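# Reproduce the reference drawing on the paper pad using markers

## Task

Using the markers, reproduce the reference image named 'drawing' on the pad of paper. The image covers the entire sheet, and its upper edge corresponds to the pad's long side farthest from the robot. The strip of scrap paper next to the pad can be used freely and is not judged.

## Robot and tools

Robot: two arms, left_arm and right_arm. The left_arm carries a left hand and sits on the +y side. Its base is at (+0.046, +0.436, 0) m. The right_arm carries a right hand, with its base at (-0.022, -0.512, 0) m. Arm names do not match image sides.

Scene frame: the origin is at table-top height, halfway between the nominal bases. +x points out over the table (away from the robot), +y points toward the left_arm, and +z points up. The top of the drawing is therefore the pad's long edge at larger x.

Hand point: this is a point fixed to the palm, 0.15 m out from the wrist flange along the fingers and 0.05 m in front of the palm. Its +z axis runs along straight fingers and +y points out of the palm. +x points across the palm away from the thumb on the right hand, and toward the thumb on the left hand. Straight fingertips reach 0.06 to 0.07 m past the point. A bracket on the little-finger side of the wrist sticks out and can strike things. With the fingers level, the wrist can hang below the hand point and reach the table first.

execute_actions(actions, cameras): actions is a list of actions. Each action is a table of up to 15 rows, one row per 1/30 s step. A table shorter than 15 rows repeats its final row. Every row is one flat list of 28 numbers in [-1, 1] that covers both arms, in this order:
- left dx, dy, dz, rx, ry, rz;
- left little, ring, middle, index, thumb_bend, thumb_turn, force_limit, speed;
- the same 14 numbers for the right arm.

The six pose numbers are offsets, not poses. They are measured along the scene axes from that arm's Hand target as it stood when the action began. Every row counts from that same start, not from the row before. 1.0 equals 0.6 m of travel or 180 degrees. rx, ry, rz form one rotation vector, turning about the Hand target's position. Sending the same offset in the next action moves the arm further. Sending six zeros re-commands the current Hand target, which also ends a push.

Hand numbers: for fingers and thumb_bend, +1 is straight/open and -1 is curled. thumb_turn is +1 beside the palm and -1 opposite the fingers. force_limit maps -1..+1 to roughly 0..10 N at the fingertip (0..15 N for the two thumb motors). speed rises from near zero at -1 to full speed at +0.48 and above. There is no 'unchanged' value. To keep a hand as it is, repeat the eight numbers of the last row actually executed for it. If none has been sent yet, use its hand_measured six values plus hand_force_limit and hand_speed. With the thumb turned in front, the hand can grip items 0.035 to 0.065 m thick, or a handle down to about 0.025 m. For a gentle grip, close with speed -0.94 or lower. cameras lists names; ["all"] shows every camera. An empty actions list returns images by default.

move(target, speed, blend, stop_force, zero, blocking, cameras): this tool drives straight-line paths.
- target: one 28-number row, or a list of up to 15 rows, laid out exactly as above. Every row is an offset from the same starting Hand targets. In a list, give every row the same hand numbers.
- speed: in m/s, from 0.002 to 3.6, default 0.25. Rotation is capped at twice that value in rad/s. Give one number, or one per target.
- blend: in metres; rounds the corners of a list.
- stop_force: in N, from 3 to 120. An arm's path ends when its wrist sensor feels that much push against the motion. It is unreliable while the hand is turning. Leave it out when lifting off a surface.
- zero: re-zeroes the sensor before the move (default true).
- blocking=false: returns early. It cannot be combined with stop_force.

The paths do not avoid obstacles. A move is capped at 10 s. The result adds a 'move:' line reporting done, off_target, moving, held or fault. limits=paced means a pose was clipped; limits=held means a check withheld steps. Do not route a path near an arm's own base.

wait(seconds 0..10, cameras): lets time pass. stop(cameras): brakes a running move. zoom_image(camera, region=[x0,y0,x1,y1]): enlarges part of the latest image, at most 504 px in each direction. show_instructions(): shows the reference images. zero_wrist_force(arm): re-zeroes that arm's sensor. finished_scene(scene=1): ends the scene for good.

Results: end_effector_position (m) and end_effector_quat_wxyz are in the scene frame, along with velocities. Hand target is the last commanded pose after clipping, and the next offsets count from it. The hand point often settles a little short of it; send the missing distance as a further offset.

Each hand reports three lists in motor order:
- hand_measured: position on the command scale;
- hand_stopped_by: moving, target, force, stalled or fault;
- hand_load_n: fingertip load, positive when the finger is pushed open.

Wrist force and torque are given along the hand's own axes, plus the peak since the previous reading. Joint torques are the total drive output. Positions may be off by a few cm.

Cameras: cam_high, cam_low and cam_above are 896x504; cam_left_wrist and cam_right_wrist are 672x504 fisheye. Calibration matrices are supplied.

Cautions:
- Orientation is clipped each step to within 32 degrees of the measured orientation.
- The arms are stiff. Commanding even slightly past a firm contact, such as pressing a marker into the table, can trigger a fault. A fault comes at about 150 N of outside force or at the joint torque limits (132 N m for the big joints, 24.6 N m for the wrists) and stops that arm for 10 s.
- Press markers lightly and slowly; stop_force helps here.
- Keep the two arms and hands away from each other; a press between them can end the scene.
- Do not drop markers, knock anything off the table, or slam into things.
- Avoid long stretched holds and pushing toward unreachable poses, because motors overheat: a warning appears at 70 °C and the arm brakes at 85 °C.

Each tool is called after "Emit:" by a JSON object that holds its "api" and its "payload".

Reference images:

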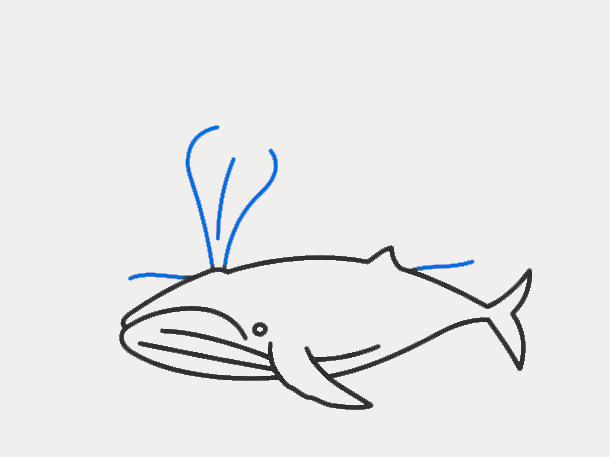

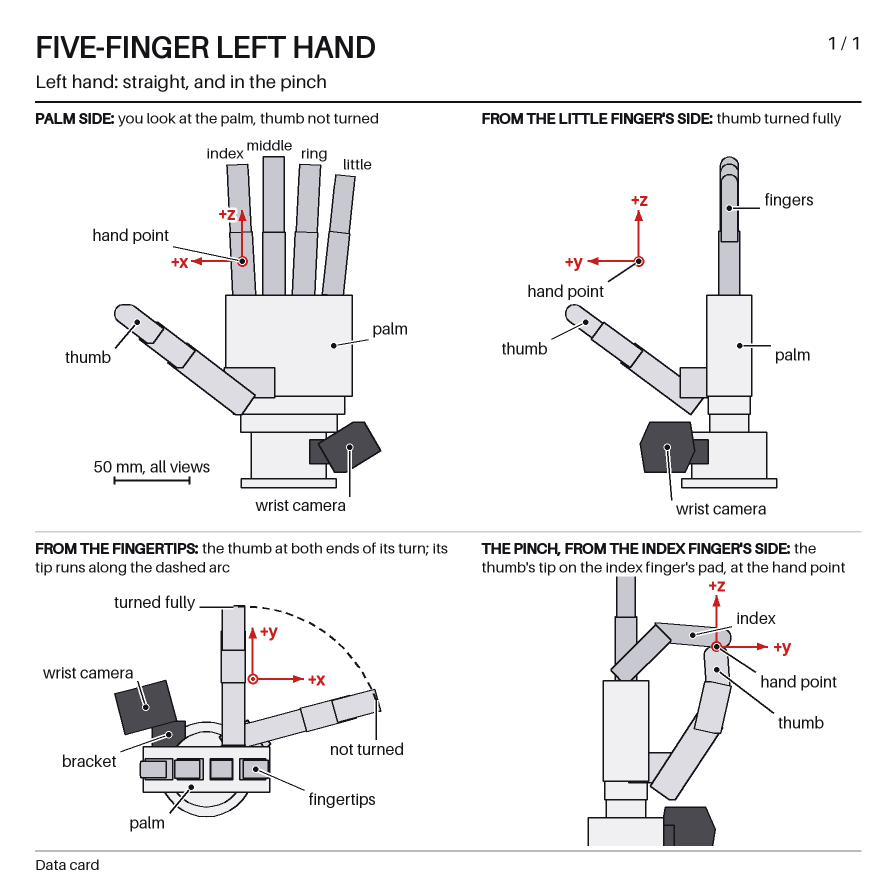

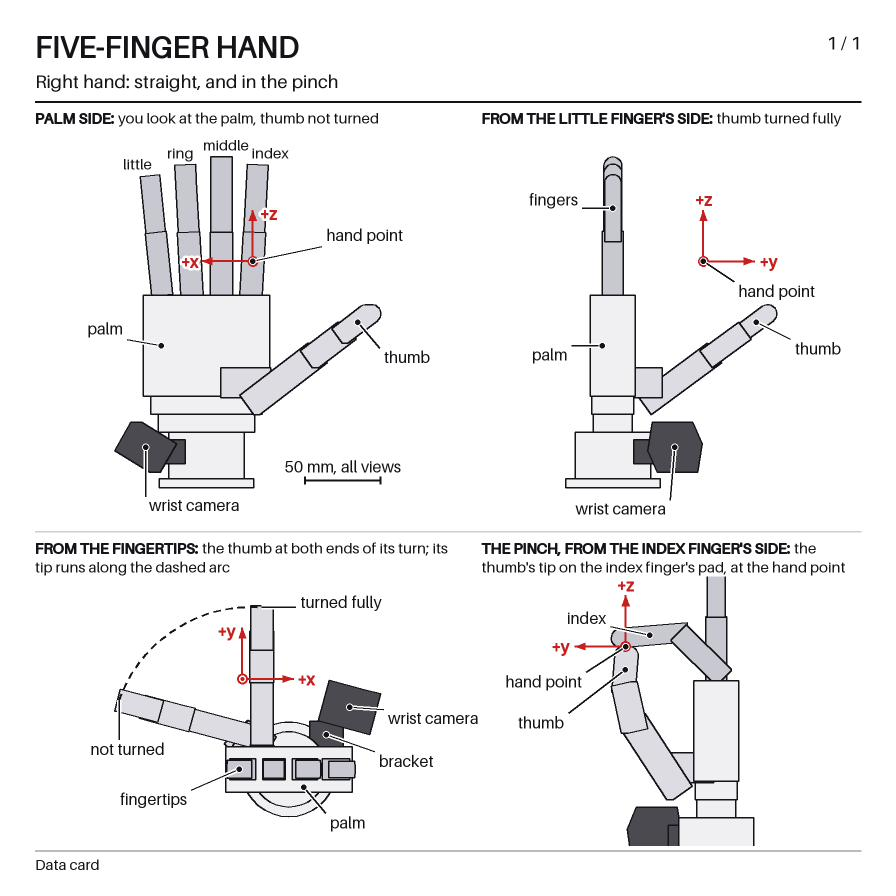

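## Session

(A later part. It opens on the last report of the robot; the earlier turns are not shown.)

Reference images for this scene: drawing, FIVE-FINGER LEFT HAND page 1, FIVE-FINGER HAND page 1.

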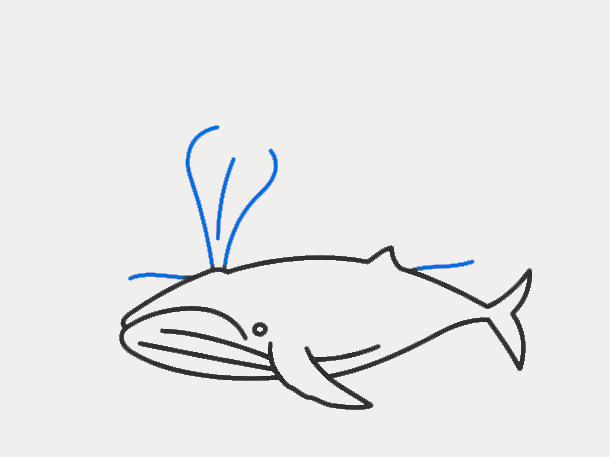

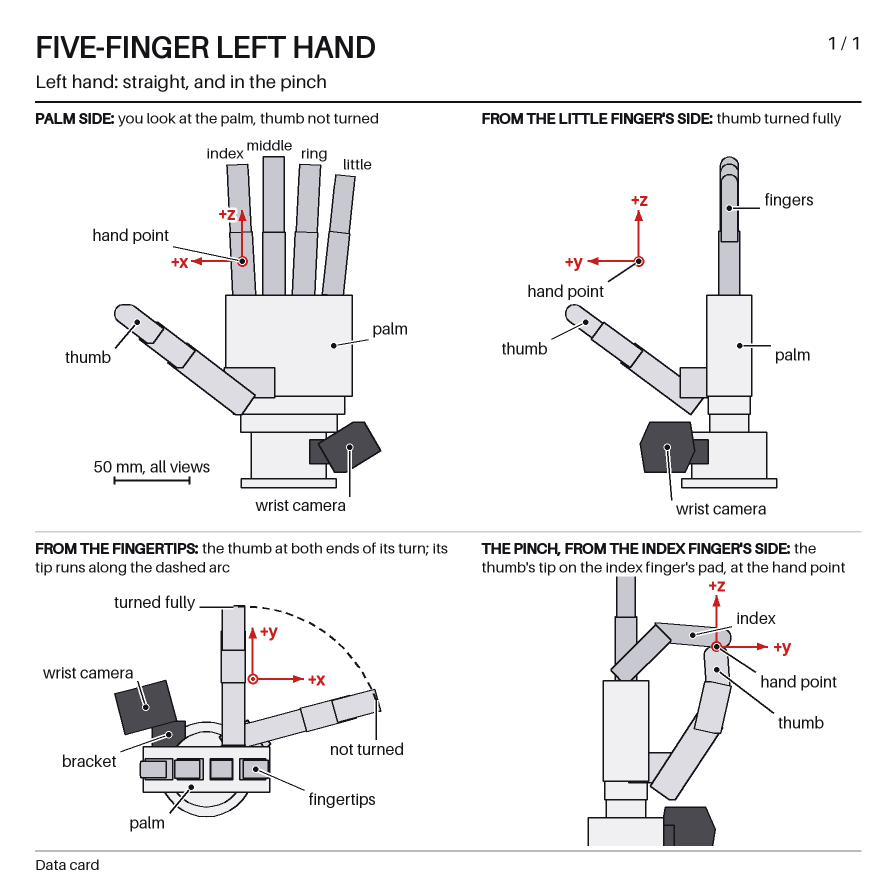

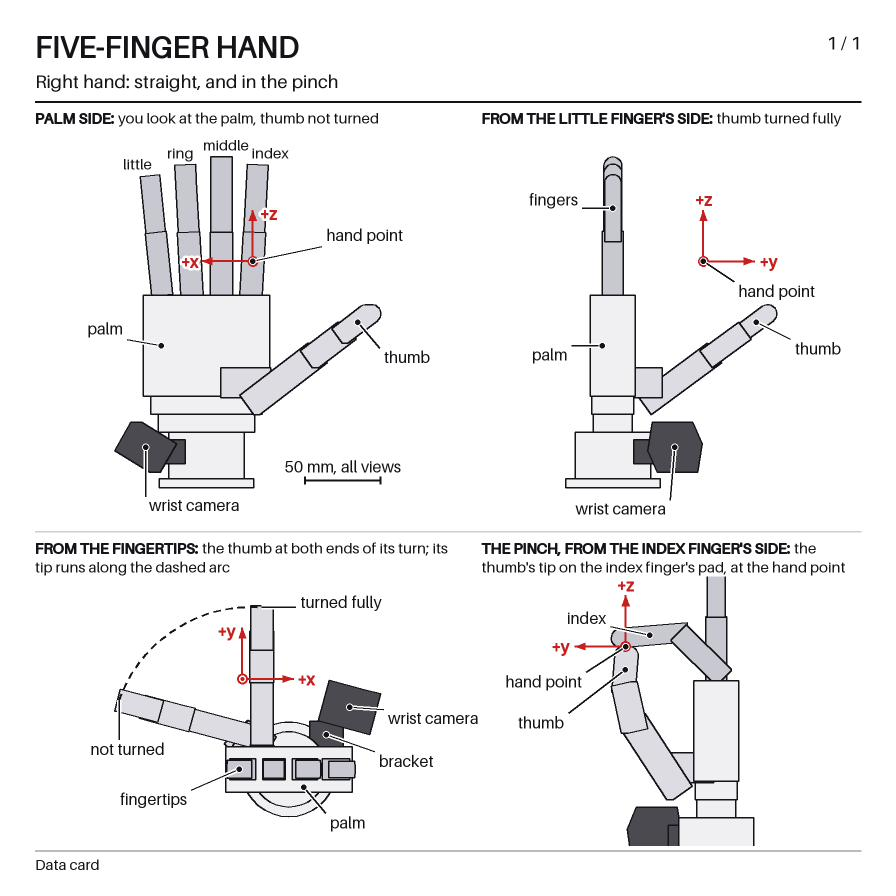

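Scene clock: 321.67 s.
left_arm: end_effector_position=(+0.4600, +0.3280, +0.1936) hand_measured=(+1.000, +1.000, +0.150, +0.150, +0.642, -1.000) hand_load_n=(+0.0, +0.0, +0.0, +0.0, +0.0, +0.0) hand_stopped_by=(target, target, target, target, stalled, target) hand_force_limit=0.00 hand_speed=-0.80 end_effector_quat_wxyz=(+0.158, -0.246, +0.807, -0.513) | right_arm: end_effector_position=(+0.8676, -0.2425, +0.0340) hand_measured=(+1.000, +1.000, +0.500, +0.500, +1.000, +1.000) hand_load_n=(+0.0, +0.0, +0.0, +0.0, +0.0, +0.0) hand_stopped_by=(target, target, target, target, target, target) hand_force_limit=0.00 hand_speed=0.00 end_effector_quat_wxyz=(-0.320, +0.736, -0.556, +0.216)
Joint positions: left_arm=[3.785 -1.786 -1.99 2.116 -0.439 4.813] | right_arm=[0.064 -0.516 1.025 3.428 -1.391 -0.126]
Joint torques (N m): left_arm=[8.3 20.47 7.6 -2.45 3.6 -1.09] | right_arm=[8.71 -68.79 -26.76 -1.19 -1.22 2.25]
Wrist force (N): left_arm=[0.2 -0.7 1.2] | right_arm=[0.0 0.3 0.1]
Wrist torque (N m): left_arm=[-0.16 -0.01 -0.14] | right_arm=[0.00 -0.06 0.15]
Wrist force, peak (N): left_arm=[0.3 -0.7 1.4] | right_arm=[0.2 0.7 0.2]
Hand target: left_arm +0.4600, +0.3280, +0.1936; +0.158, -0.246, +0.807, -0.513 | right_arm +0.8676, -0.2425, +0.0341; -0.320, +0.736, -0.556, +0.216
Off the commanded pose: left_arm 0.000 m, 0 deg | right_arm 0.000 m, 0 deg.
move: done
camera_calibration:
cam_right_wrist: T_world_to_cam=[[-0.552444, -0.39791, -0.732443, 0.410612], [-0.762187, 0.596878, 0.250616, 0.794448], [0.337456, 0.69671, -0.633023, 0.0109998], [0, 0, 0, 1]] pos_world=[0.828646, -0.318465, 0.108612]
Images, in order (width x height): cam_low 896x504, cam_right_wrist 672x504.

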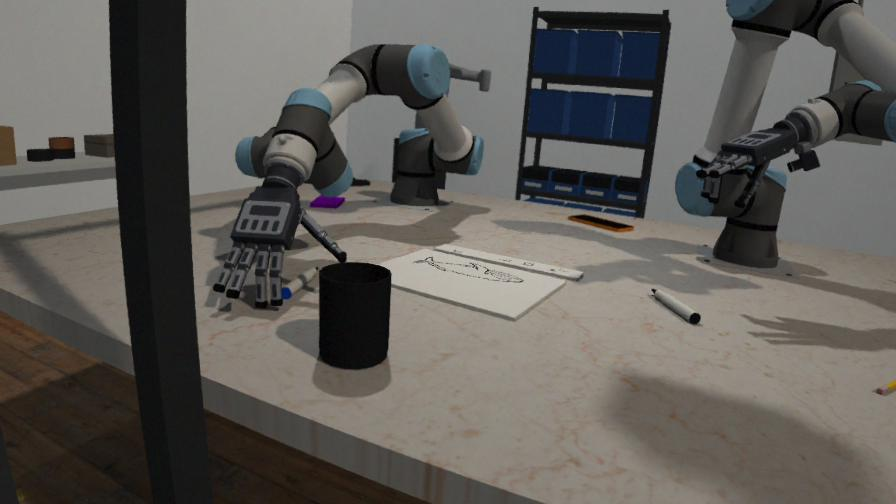

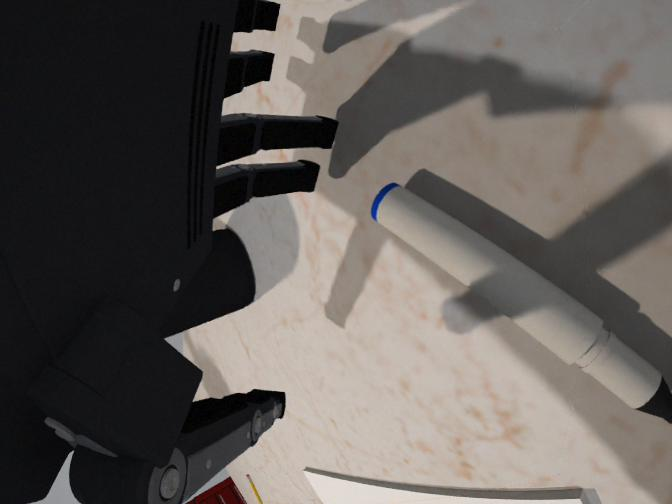

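Emit:
{"api": "move", "payload": {"target": [0,0,0,0,0,0,1,1,0.15,0.15,0.65,-1,0.0,-0.8,-0.0394,-0.0137,0,0,0,0,1,1,0.5,0.5,1,1,0,0], "speed": 0.05, "cameras": ["cam_low","cam_right_wrist"]}}

Emit:
{"api": "zoom_image", "payload": {"camera": "cam_low", "region": [220, 220, 340, 320]}}

Emit:
{"api": "zoom_image", "payload": {"camera": "cam_right_wrist", "region": [200, 60, 440, 260]}}

Scene clock: 323.50 s.
left_arm: end_effector_position=(+0.4600, +0.3280, +0.1936) hand_measured=(+1.000, +1.000, +0.150, +0.150, +0.642, -1.000) hand_load_n=(+0.0, +0.0, +0.0, +0.0, +0.0, +0.0) hand_stopped_by=(target, target, target, target, stalled, target) hand_force_limit=0.00 hand_speed=-0.80 end_effector_quat_wxyz=(+0.158, -0.246, +0.807, -0.513) | right_arm: end_effector_position=(+0.8440, -0.2508, +0.0341) hand_measured=(+1.000, +1.000, +0.500, +0.500, +1.000, +1.000) hand_load_n=(+0.0, +0.0, +0.0, +0.0, +0.0, +0.0) hand_stopped_by=(target, target, target, target, target, target) hand_force_limit=0.00 hand_speed=0.00 end_effector_quat_wxyz=(-0.320, +0.736, -0.556, +0.216)
Joint positions: left_arm=[3.785 -1.786 -1.99 2.116 -0.439 4.813] | right_arm=[0.055 -0.574 1.145 3.366 -1.385 -0.133]
Joint torques (N m): left_arm=[9.29 19.85 7 -2.13 3.56 -1.05] | right_arm=[5.7 -57.38 -19.23 -2.09 -0.91 0.88]
Wrist force (N): left_arm=[0.1 -0.8 1.0] | right_arm=[0.0 0.5 0.3]
Wrist torque (N m): left_arm=[-0.16 0.00 -0.14] | right_arm=[0.02 -0.05 0.17]
Wrist force, peak (N): left_arm=[0.0 -0.8 1.4] | right_arm=[0.0 0.8 -0.2]
Hand target: left_arm +0.4600, +0.3280, +0.1936; +0.158, -0.246, +0.807, -0.513 | right_arm +0.8439, -0.2507, +0.0341; -0.320, +0.736, -0.556, +0.216
Off the commanded pose: left_arm 0.000 m, 0 deg | right_arm 0.000 m, 0 deg.
move: done
camera_calibration:
cam_right_wrist: T_world_to_cam=[[-0.552328, -0.397947, -0.732511, 0.394247], [-0.762232, 0.59688, 0.250474, 0.781442], [0.337545, 0.696687, -0.633001, 0.0247286], [0, 0, 0, 1]] pos_world=[0.805047, -0.326765, 0.108712]
Images, in order (width x height): cam_low 896x504, cam_right_wrist 672x504.

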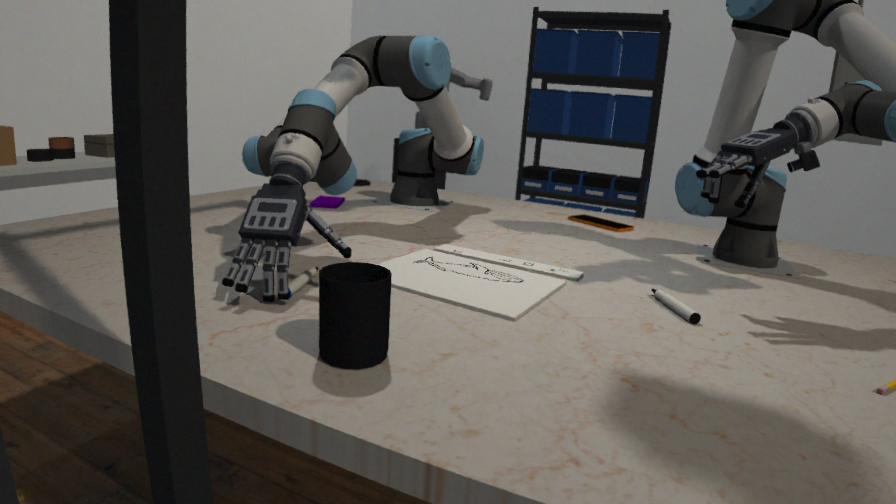

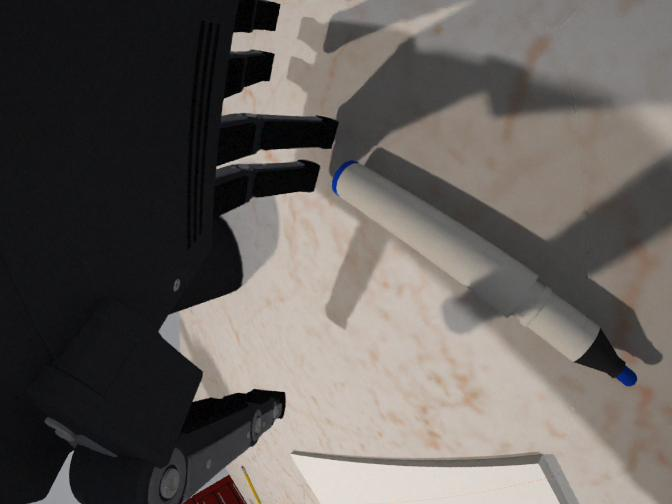

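Scaled by 4.200 from the camera's 896x504 image, which has a finer 1280x720 frame.

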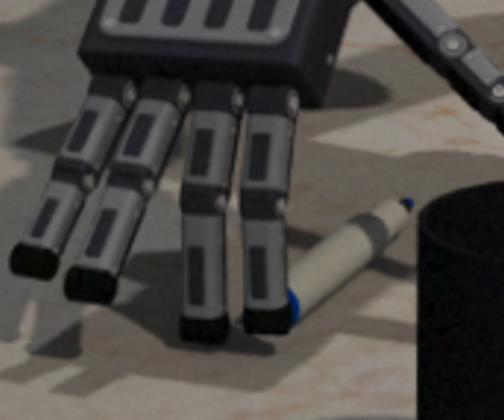

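Scaled by 2.100 from the camera's 672x504 image, which has a finer 960x720 frame.

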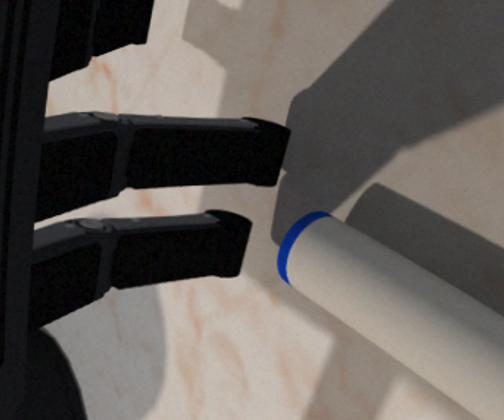

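Emit:
{"api": "move", "payload": {"target": [[0,0,0,0,0,0,1,1,0.15,0.15,0.65,-1,0.0,-0.8,-0.0044,0.0126,-0.005,0,0,0,1,1,0.5,0.5,1,1,0,0],[0,0,0,0,0,0,1,1,0.15,0.15,0.65,-1,0.0,-0.8,-0.0281,0.0044,-0.005,0,0,0,1,1,0.5,0.5,1,1,0,0]], "speed": 0.04, "cameras": ["cam_low","cam_right_wrist"]}}

Emit:
{"api": "zoom_image", "payload": {"camera": "cam_low", "region": [220, 220, 340, 320]}}

Emit:
{"api": "zoom_image", "payload": {"camera": "cam_right_wrist", "region": [200, 60, 440, 260]}}

Scene clock: 325.50 s.
left_arm: end_effector_position=(+0.4600, +0.3280, +0.1936) hand_measured=(+1.000, +1.000, +0.150, +0.150, +0.642, -1.000) hand_load_n=(+0.0, +0.0, +0.0, +0.0, +0.0, +0.0) hand_stopped_by=(target, target, target, target, stalled, target) hand_force_limit=0.00 hand_speed=-0.80 end_effector_quat_wxyz=(+0.158, -0.246, +0.807, -0.513) | right_arm: end_effector_position=(+0.8271, -0.2481, +0.0311) hand_measured=(+1.000, +1.000, +0.500, +0.500, +1.000, +1.000) hand_load_n=(+0.0, +0.0, +0.5, +0.0, +0.0, +0.0) hand_stopped_by=(target, target, target, target, target, target) hand_force_limit=0.00 hand_speed=0.00 end_effector_quat_wxyz=(-0.320, +0.736, -0.556, +0.216)
Joint positions: left_arm=[3.785 -1.786 -1.99 2.116 -0.439 4.813] | right_arm=[0.06 -0.604 1.216 3.324 -1.389 -0.129]
Joint torques (N m): left_arm=[8.55 20.22 7.98 -2.05 3.62 -0.94] | right_arm=[4.55 -51.37 -21.18 -0.99 -0.92 0.09]
Wrist force (N): left_arm=[0.1 -0.6 1.1] | right_arm=[-1.2 -2.5 -2.6]
Wrist torque (N m): left_arm=[-0.14 0.00 -0.14] | right_arm=[0.12 -0.06 0.07]
Wrist force, peak (N): left_arm=[0.3 -0.9 1.2] | right_arm=[3.2 -6.1 -3.9]
Hand target: left_arm +0.4600, +0.3280, +0.1936; +0.158, -0.246, +0.807, -0.513 | right_arm +0.8271, -0.2481, +0.0311; -0.320, +0.736, -0.556, +0.216
Off the commanded pose: left_arm 0.000 m, 0 deg | right_arm 0.000 m, 0 deg.
move: done
camera_calibration:
cam_right_wrist: T_world_to_cam=[[-0.55237, -0.397915, -0.732497, 0.383847], [-0.762201, 0.596902, 0.250514, 0.767815], [0.337545, 0.696687, -0.633002, 0.0266889], [0, 0, 0, 1]] pos_world=[0.788246, -0.324165, 0.105712]
Images, in order (width x height): cam_low 896x504, cam_right_wrist 672x504.

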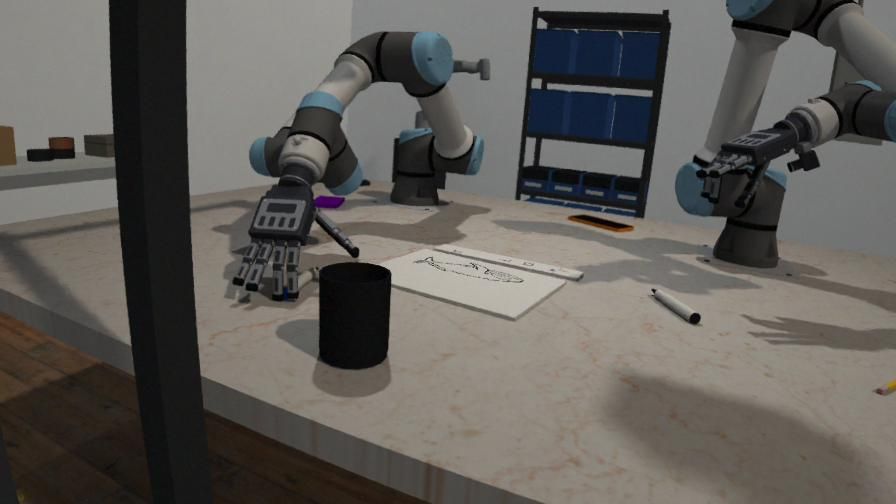

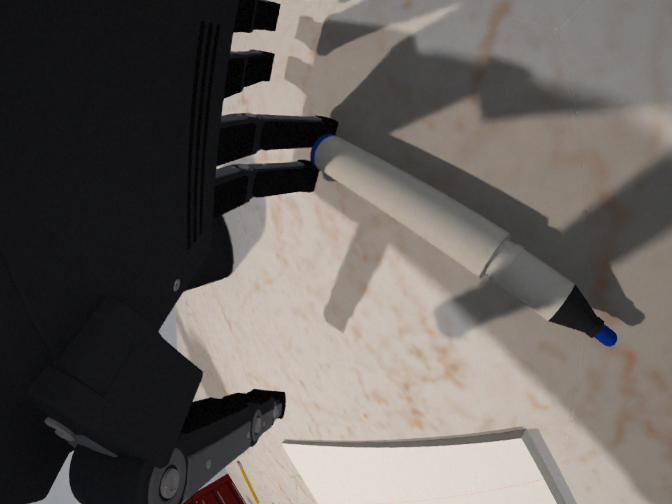

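Scaled by 4.200 from the camera's 896x504 image, which has a finer 1280x720 frame.

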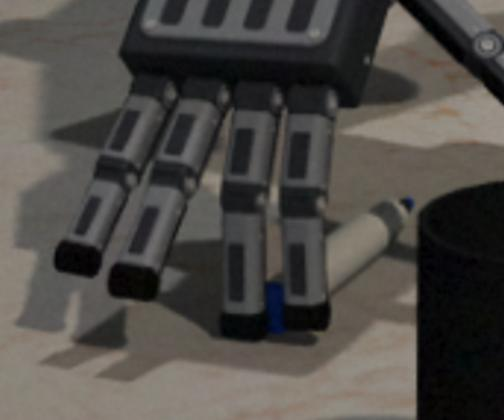

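Scaled by 2.100 from the camera's 672x504 image, which has a finer 960x720 frame.

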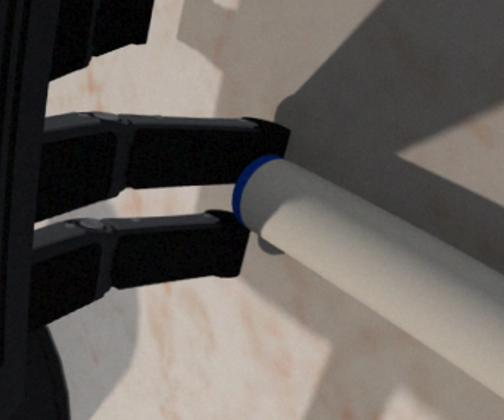

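Emit:
{"api": "move", "payload": {"target": [[0,0,0,0,0,0,1,1,0.15,0.15,0.65,-1,0.0,-0.8,0,0,0.003,0,0,0,1,1,0.5,0.5,1,1,0,0],[0,0,0,0,0,0,1,1,0.15,0.15,0.65,-1,0.0,-0.8,-0.1574,-0.0547,0.003,0,0,0,1,1,0.5,0.5,1,1,0,0]], "speed": 0.07, "cameras": ["cam_high","cam_above","cam_right_wrist"]}}

Scene clock: 328.37 s.
left_arm: end_effector_position=(+0.4600, +0.3280, +0.1936) hand_measured=(+1.000, +1.000, +0.150, +0.150, +0.642, -1.000) hand_load_n=(+0.0, -0.5, +0.0, +0.0, +0.0, +0.0) hand_stopped_by=(target, target, target, target, stalled, target) hand_force_limit=0.00 hand_speed=-0.80 end_effector_quat_wxyz=(+0.158, -0.246, +0.807, -0.513) | right_arm: end_effector_position=(+0.7327, -0.2810, +0.0329) hand_measured=(+1.000, +1.000, +0.500, +0.500, +1.000, +1.000) hand_load_n=(+0.0, +0.0, +0.0, +0.0, +0.0, +0.0) hand_stopped_by=(target, target, target, target, target, target) hand_force_limit=0.00 hand_speed=0.00 end_effector_quat_wxyz=(-0.320, +0.736, -0.556, +0.216)
Joint positions: left_arm=[3.785 -1.786 -1.99 2.116 -0.439 4.813] | right_arm=[0.02 -0.791 1.601 3.132 -1.361 -0.158]
Joint torques (N m): left_arm=[8.85 20.26 8.64 -1.74 3.67 -1.03] | right_arm=[7.9 -48.35 -14.75 -2.01 -1.21 2.05]
Wrist force (N): left_arm=[0.0 -0.7 1.1] | right_arm=[0.3 0.3 -0.1]
Wrist torque (N m): left_arm=[-0.17 0.03 -0.14] | right_arm=[0.01 -0.07 0.16]
Wrist force, peak (N): left_arm=[0.1 -1.0 1.3] | right_arm=[-1.3 -3.0 -2.8]
Hand target: left_arm +0.4600, +0.3280, +0.1936; +0.158, -0.246, +0.807, -0.513 | right_arm +0.7326, -0.2809, +0.0329; -0.320, +0.736, -0.556, +0.216
Off the commanded pose: left_arm 0.000 m, 0 deg | right_arm 0.000 m, 0 deg.
move: done
camera_calibration:
cam_right_wrist: T_world_to_cam=[[-0.55237, -0.397915, -0.732497, 0.31997], [-0.762201, 0.596902, 0.250514, 0.71499], [0.337545, 0.696687, -0.633002, 0.0825439], [0, 0, 0, 1]] pos_world=[0.693846, -0.356965, 0.107512]
Images, in order (width x height): cam_high 896x504, cam_above 896x504, cam_right_wrist 672x504.

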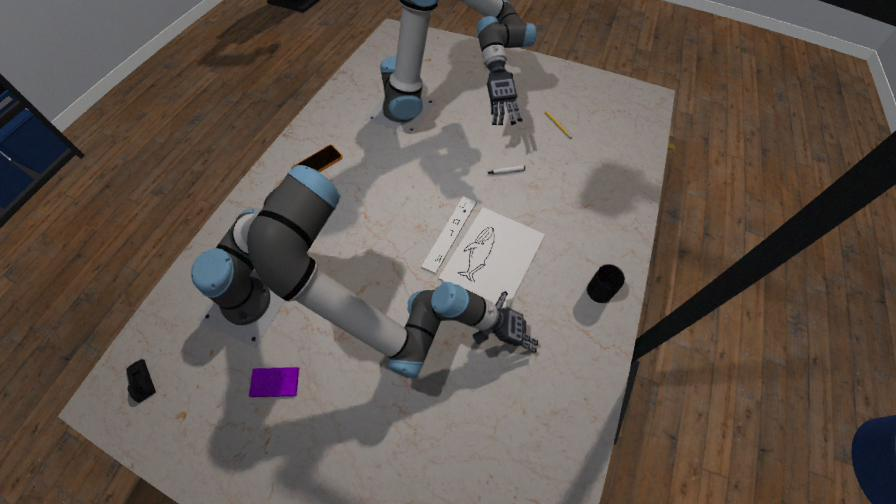

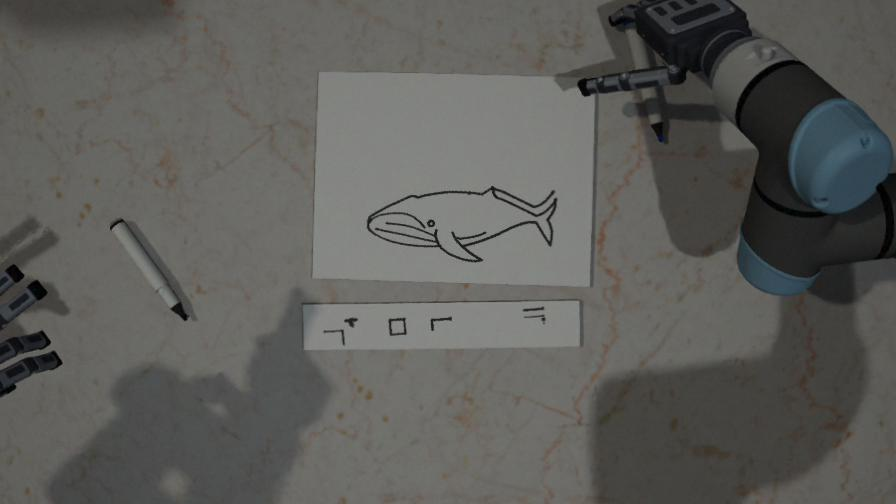

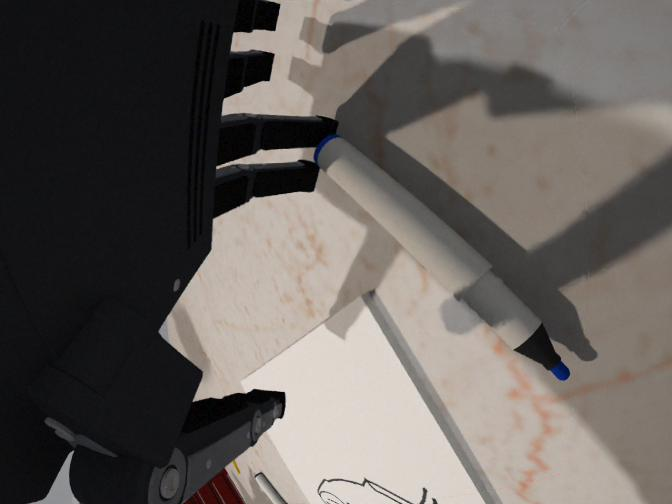

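Emit:
{"api": "move", "payload": {"target": [[0,0,0,0,0,0,1,1,0.15,0.15,0.65,-1,0.0,-0.8,-0.1322,-0.0175,0,0,0,0,1,1,0.5,0.5,1,1,0,0]], "speed": 0.07, "cameras": ["cam_high","cam_above","cam_right_wrist"]}}

Scene clock: 330.83 s.
left_arm: end_effector_position=(+0.4600, +0.3280, +0.1936) hand_measured=(+1.000, +1.000, +0.150, +0.150, +0.642, -1.000) hand_load_n=(+0.0, +0.0, +0.0, +0.0, +0.0, +0.0) hand_stopped_by=(target, target, target, target, stalled, target) hand_force_limit=0.00 hand_speed=-0.80 end_effector_quat_wxyz=(+0.158, -0.246, +0.807, -0.513) | right_arm: end_effector_position=(+0.6534, -0.2914, +0.0329) hand_measured=(+1.000, +1.000, +0.500, +0.500, +1.000, +1.000) hand_load_n=(+0.0, +0.0, +0.0, +0.0, +0.0, +0.0) hand_stopped_by=(target, target, target, target, target, target) hand_force_limit=0.00 hand_speed=0.00 end_effector_quat_wxyz=(-0.320, +0.736, -0.556, +0.216)
Joint positions: left_arm=[3.785 -1.786 -1.99 2.116 -0.439 4.813] | right_arm=[0.006 -0.916 1.864 2.996 -1.351 -0.169]
Joint torques (N m): left_arm=[8.38 19.47 8.49 -1.58 3.51 -1] | right_arm=[4.09 -40.86 -12.83 -1.91 -0.5 0.09]
Wrist force (N): left_arm=[0.1 -0.8 1.2] | right_arm=[-0.1 0.2 -0.2]
Wrist torque (N m): left_arm=[-0.19 0.01 -0.14] | right_arm=[0.00 -0.01 0.16]
Wrist force, peak (N): left_arm=[0.2 -0.8 1.5] | right_arm=[0.1 1.1 -0.6]
Hand target: left_arm +0.4600, +0.3280, +0.1936; +0.158, -0.246, +0.807, -0.513 | right_arm +0.6533, -0.2914, +0.0329; -0.320, +0.736, -0.556, +0.216
Off the commanded pose: left_arm 0.000 m, 0 deg | right_arm 0.000 m, 0 deg.
move: done
camera_calibration:
cam_right_wrist: T_world_to_cam=[[-0.55237, -0.397915, -0.732497, 0.271934], [-0.762201, 0.596902, 0.250514, 0.660739], [0.337545, 0.696687, -0.633002, 0.11666], [0, 0, 0, 1]] pos_world=[0.614446, -0.367465, 0.107512]
Images, in order (width x height): cam_high 896x504, cam_above 896x504, cam_right_wrist 672x504.

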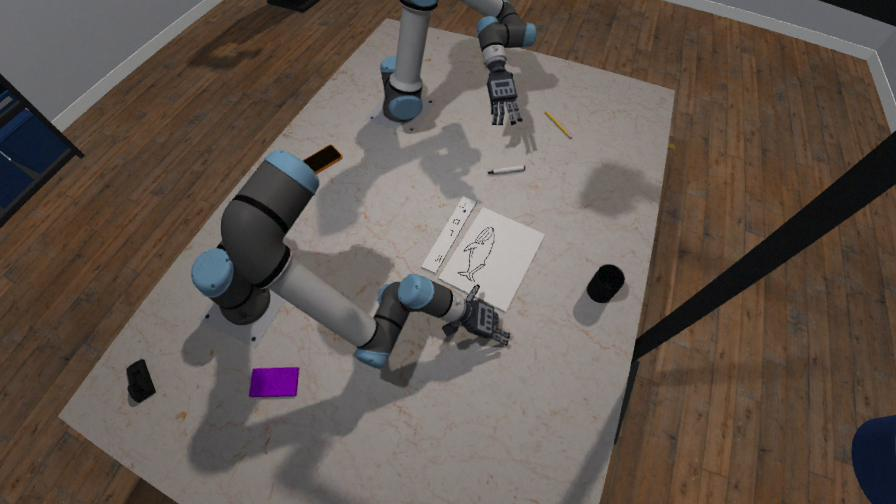

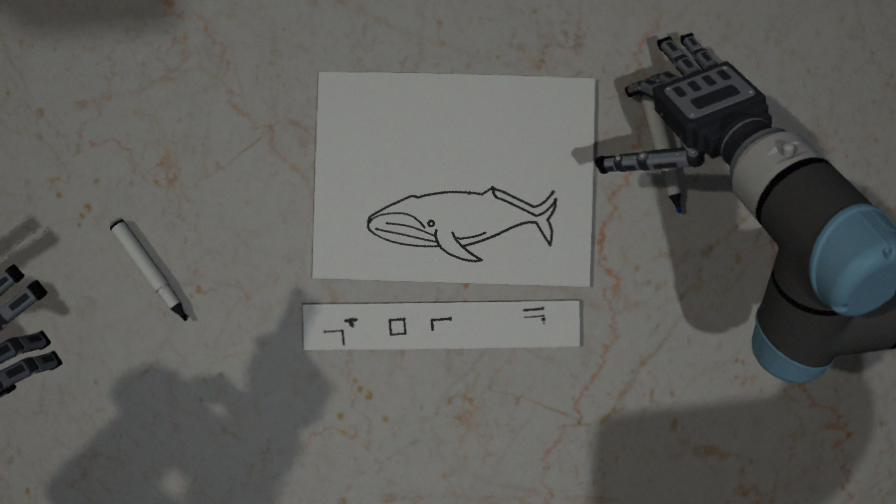

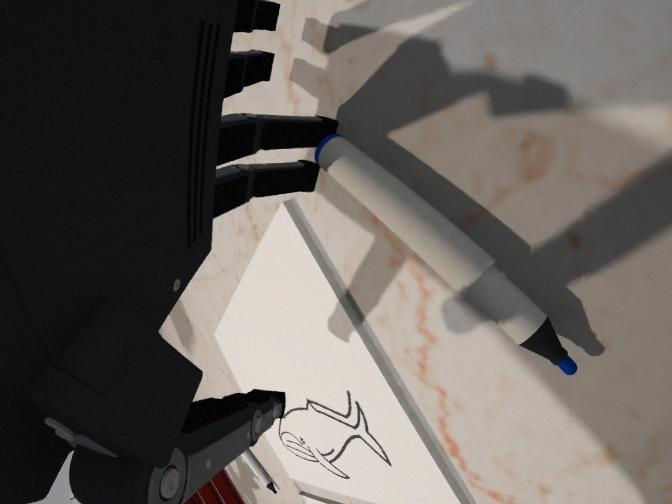

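Emit:
{"api": "move", "payload": {"target": [[0,0,0,0,0,0,1,1,0.15,0.15,0.65,-1,0.0,-0.8,0.0165,0.002,0,0,0,0,1,1,0.5,0.5,1,1,0,0],[0,0,0,0,0,0,1,1,0.15,0.15,0.65,-1,0.0,-0.8,0.0165,0.002,0.15,0,0,0,1,1,0.5,0.5,1,1,0,0],[0,0,0,0,0,0,1,1,0.15,0.15,0.65,-1,0.0,-0.8,-0.0175,-0.006,0.2,0.047,-0.0369,0.2264,1,1,0.5,0.5,1,1,0,0],[0,0,0,0,0,0,1,1,0.15,0.15,0.65,-1,0.0,-0.8,-0.051,-0.0148,0.1452,0.094,-0.0738,0.4527,1,1,0.5,0.5,1,1,0,0]], "speed": [0.05,0.15,0.25,0.25], "blend": [0.003,0.02,0.02,0]}}

Emit:
{"api": "move", "payload": {"target": [[0,0,0,0,0,0,1,1,0.15,0.15,0.65,-1,0.0,-0.8,0,0,0,0,0,0,1,1,0.08,0.08,0.55,-1,0,0]], "speed": 0.2, "cameras": ["cam_high","cam_above","cam_low","cam_right_wrist"]}}

Scene clock: 337.43 s.
left_arm: end_effector_position=(+0.4600, +0.3280, +0.1936) hand_measured=(+1.000, +1.000, +0.150, +0.150, +0.642, -1.000) hand_load_n=(+0.0, +0.0, +0.0, +0.0, +0.0, +0.0) hand_stopped_by=(target, target, target, target, stalled, target) hand_force_limit=0.00 hand_speed=-0.80 end_effector_quat_wxyz=(+0.158, -0.246, +0.807, -0.513) | right_arm: end_effector_position=(+0.6227, -0.3002, +0.1200) hand_measured=(+1.000, +1.000, +0.500, +0.500, +1.000, +1.000) hand_load_n=(+0.0, +0.0, +0.0, +0.0, +0.0, -0.5) hand_stopped_by=(target, target, target, target, target, target) hand_force_limit=0.00 hand_speed=0.00 end_effector_quat_wxyz=(-0.535, +0.841, +0.070, -0.045) end_effector_velocity=(-0.001, +0.000, +0.000) end_effector_angular_velocity=(+0.002, +0.000, +0.002)
Joint positions: left_arm=[3.785 -1.786 -1.99 2.116 -0.439 4.813] | right_arm=[-0.176 -0.92 1.35 4.889 -0.54 -2.251]
Joint velocities: left_arm=[within noise] | right_arm=[0 0 -0.001 0.006 0 -0.006]
Joint torques (N m): left_arm=[7.81 20.01 9.11 -1.04 3.5 -1.05] | right_arm=[-4.01 -50.62 -26.52 0.21 1.02 -2.44]
Wrist force (N): left_arm=[-0.1 -0.9 1.3] | right_arm=[-0.4 0.1 0.1]
Wrist torque (N m): left_arm=[-0.20 0.04 -0.15] | right_arm=[-0.01 0.04 -0.03]
Wrist force, peak (N): left_arm=[0.2 -0.8 1.4] | right_arm=[0.3 1.4 1.6]
Hand target: left_arm +0.4600, +0.3280, +0.1936; +0.158, -0.246, +0.807, -0.513 | right_arm +0.6227, -0.3003, +0.1200; -0.535, +0.841, +0.070, -0.045
Off the commanded pose: left_arm 0.000 m, 0 deg | right_arm 0.000 m, 0 deg.
move: done

Scene clock: 338.77 s.
left_arm: end_effector_position=(+0.4600, +0.3280, +0.1936) hand_measured=(+1.000, +1.000, +0.150, +0.150, +0.642, -1.000) hand_load_n=(+0.0, +0.0, +0.0, +0.0, +0.0, +0.0) hand_stopped_by=(target, target, target, target, stalled, target) hand_force_limit=0.00 hand_speed=-0.80 end_effector_quat_wxyz=(+0.158, -0.246, +0.807, -0.513) | right_arm: end_effector_position=(+0.6227, -0.3003, +0.1200) hand_measured=(+1.000, +1.000, +0.080, +0.080, +0.550, -1.000) hand_load_n=(-0.5, +0.0, +0.0, +0.0, +0.0, +0.0) hand_stopped_by=(target, target, target, target, target, target) hand_force_limit=0.00 hand_speed=0.00 end_effector_quat_wxyz=(-0.535, +0.841, +0.070, -0.045)
Joint positions: left_arm=[3.785 -1.786 -1.99 2.116 -0.439 4.813] | right_arm=[-0.176 -0.92 1.349 4.889 -0.541 -2.251]
Joint torques (N m): left_arm=[8.56 19.63 9.48 -1.07 3.5 -0.96] | right_arm=[-5.73 -51.54 -29.09 -2.63 -0.28 -2.37]
Wrist force (N): left_arm=[0.0 -0.7 1.0] | right_arm=[-0.3 0.1 0.1]
Wrist torque (N m): left_arm=[-0.15 0.02 -0.15] | right_arm=[0.00 0.01 0.03]
Wrist force, peak (N): left_arm=[0.2 -0.8 1.3] | right_arm=[-0.4 0.3 -0.1]
Hand target: left_arm +0.4600, +0.3280, +0.1936; +0.158, -0.246, +0.807, -0.513 | right_arm +0.6227, -0.3003, +0.1200; -0.535, +0.841, +0.070, -0.045
Off the commanded pose: left_arm 0.000 m, 0 deg | right_arm 0.000 m, 0 deg.
move: done
camera_calibration:
cam_right_wrist: T_world_to_cam=[[0.305861, -0.317542, -0.897561, -0.175223], [-0.690398, -0.723138, 0.0205675, 0.20735], [-0.655591, 0.613383, -0.44041, 0.758597], [0, 0, 0, 1]] pos_world=[0.694077, -0.371009, 0.172556]
Images, in order (width x height): cam_high 896x504, cam_low 896x504, cam_above 896x504, cam_right_wrist 672x504.

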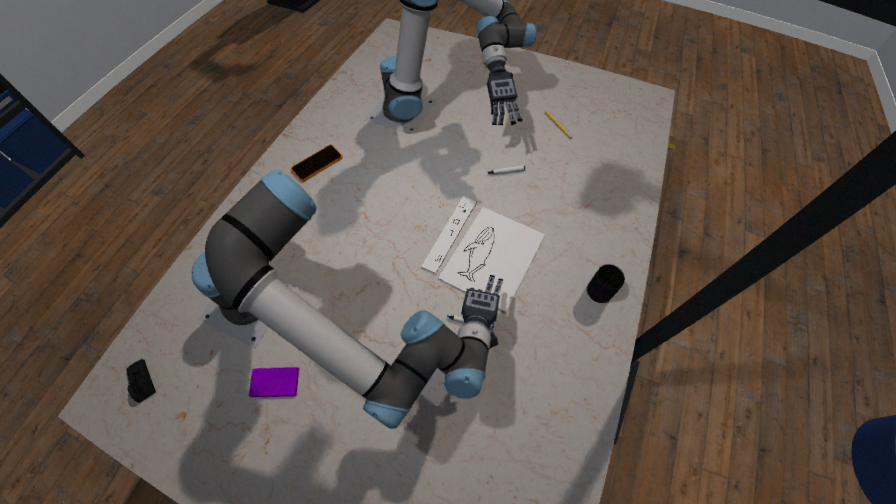

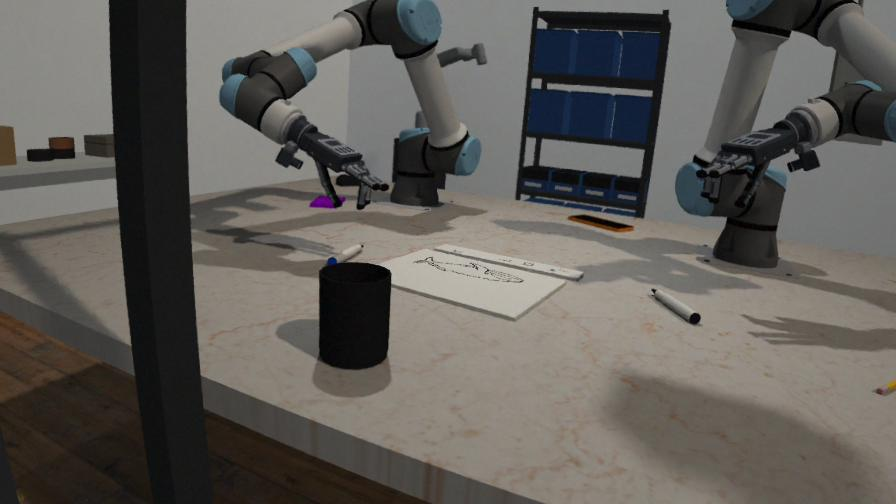

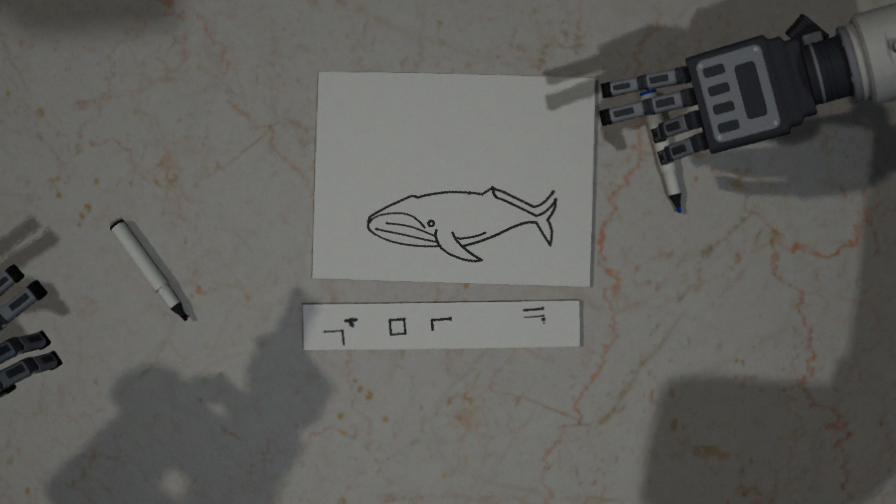

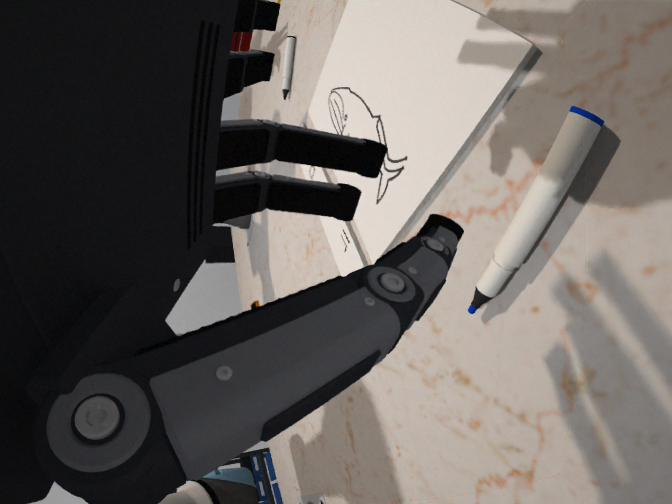

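Emit:
{"api": "move", "payload": {"target": [[0,0,0,0,0,0,1,1,0.15,0.15,0.65,-1,0.0,-0.8,0.0008,0.0085,-0.125,0,0,0,1,1,0.08,0.08,0.55,-1,0,0]], "speed": 0.1, "cameras": ["cam_low","cam_right_wrist"]}}

Emit:
{"api": "zoom_image", "payload": {"camera": "cam_low", "region": [260, 130, 440, 290]}}

Scene clock: 340.60 s.
left_arm: end_effector_position=(+0.4600, +0.3280, +0.1936) hand_measured=(+1.000, +1.000, +0.150, +0.150, +0.642, -1.000) hand_load_n=(+0.0, +0.0, +0.0, +0.0, +0.0, +0.0) hand_stopped_by=(target, target, target, target, stalled, target) hand_force_limit=0.00 hand_speed=-0.80 end_effector_quat_wxyz=(+0.158, -0.246, +0.807, -0.513) | right_arm: end_effector_position=(+0.6231, -0.2951, +0.0450) hand_measured=(+1.000, +1.000, +0.080, +0.080, +0.550, -1.000) hand_load_n=(+0.0, +0.0, +0.0, +0.0, +0.0, +0.0) hand_stopped_by=(target, target, target, target, target, target) hand_force_limit=0.00 hand_speed=0.00 end_effector_quat_wxyz=(-0.535, +0.841, +0.070, -0.045)
Joint positions: left_arm=[3.785 -1.786 -1.99 2.116 -0.439 4.813] | right_arm=[-0.169 -0.832 1.413 4.728 -0.536 -2.239]
Joint torques (N m): left_arm=[8.22 20.15 9.68 -1.09 3.38 -1] | right_arm=[-0.33 -50.99 -27.63 -1.67 1.17 0.04]
Wrist force (N): left_arm=[0.1 -0.6 1.1] | right_arm=[-0.3 0.0 0.0]
Wrist torque (N m): left_arm=[-0.14 0.01 -0.15] | right_arm=[-0.02 0.02 -0.03]
Wrist force, peak (N): left_arm=[0.2 -1.1 1.2] | right_arm=[-0.3 1.3 0.4]
Hand target: left_arm +0.4600, +0.3280, +0.1936; +0.158, -0.246, +0.807, -0.513 | right_arm +0.6232, -0.2952, +0.0450; -0.535, +0.841, +0.070, -0.045
Off the commanded pose: left_arm 0.000 m, 0 deg | right_arm 0.000 m, 0 deg.
move: done
camera_calibration:
cam_right_wrist: T_world_to_cam=[[0.30564, -0.317459, -0.897666, -0.240817], [-0.690425, -0.723109, 0.020649, 0.21295], [-0.655665, 0.61346, -0.440193, 0.722696], [0, 0, 0, 1]] pos_world=[0.694476, -0.365809, 0.0975551]
Images, in order (width x height): cam_low 896x504, cam_right_wrist 672x504.

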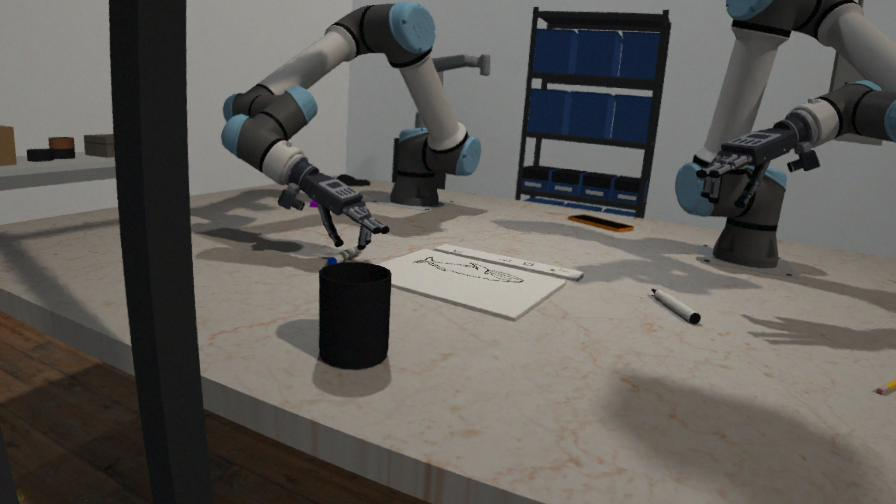

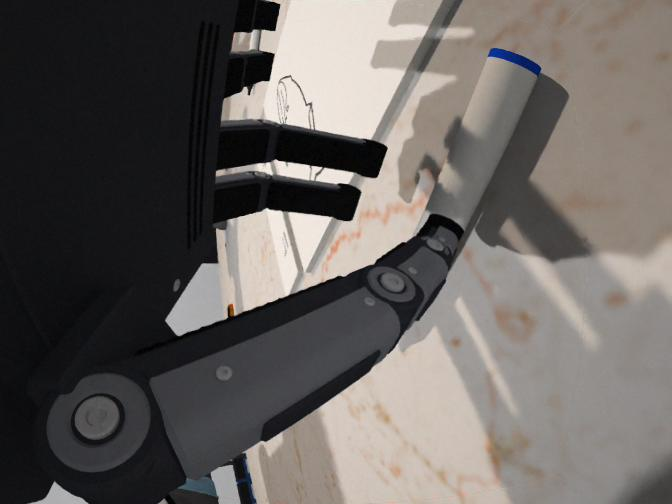

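Scaled by 2.800 from the camera's 896x504 image, which has a finer 1280x720 frame.

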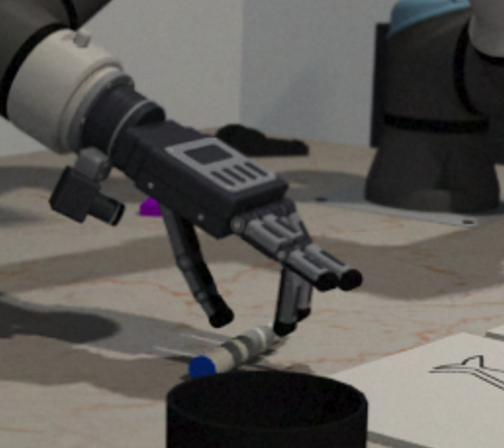

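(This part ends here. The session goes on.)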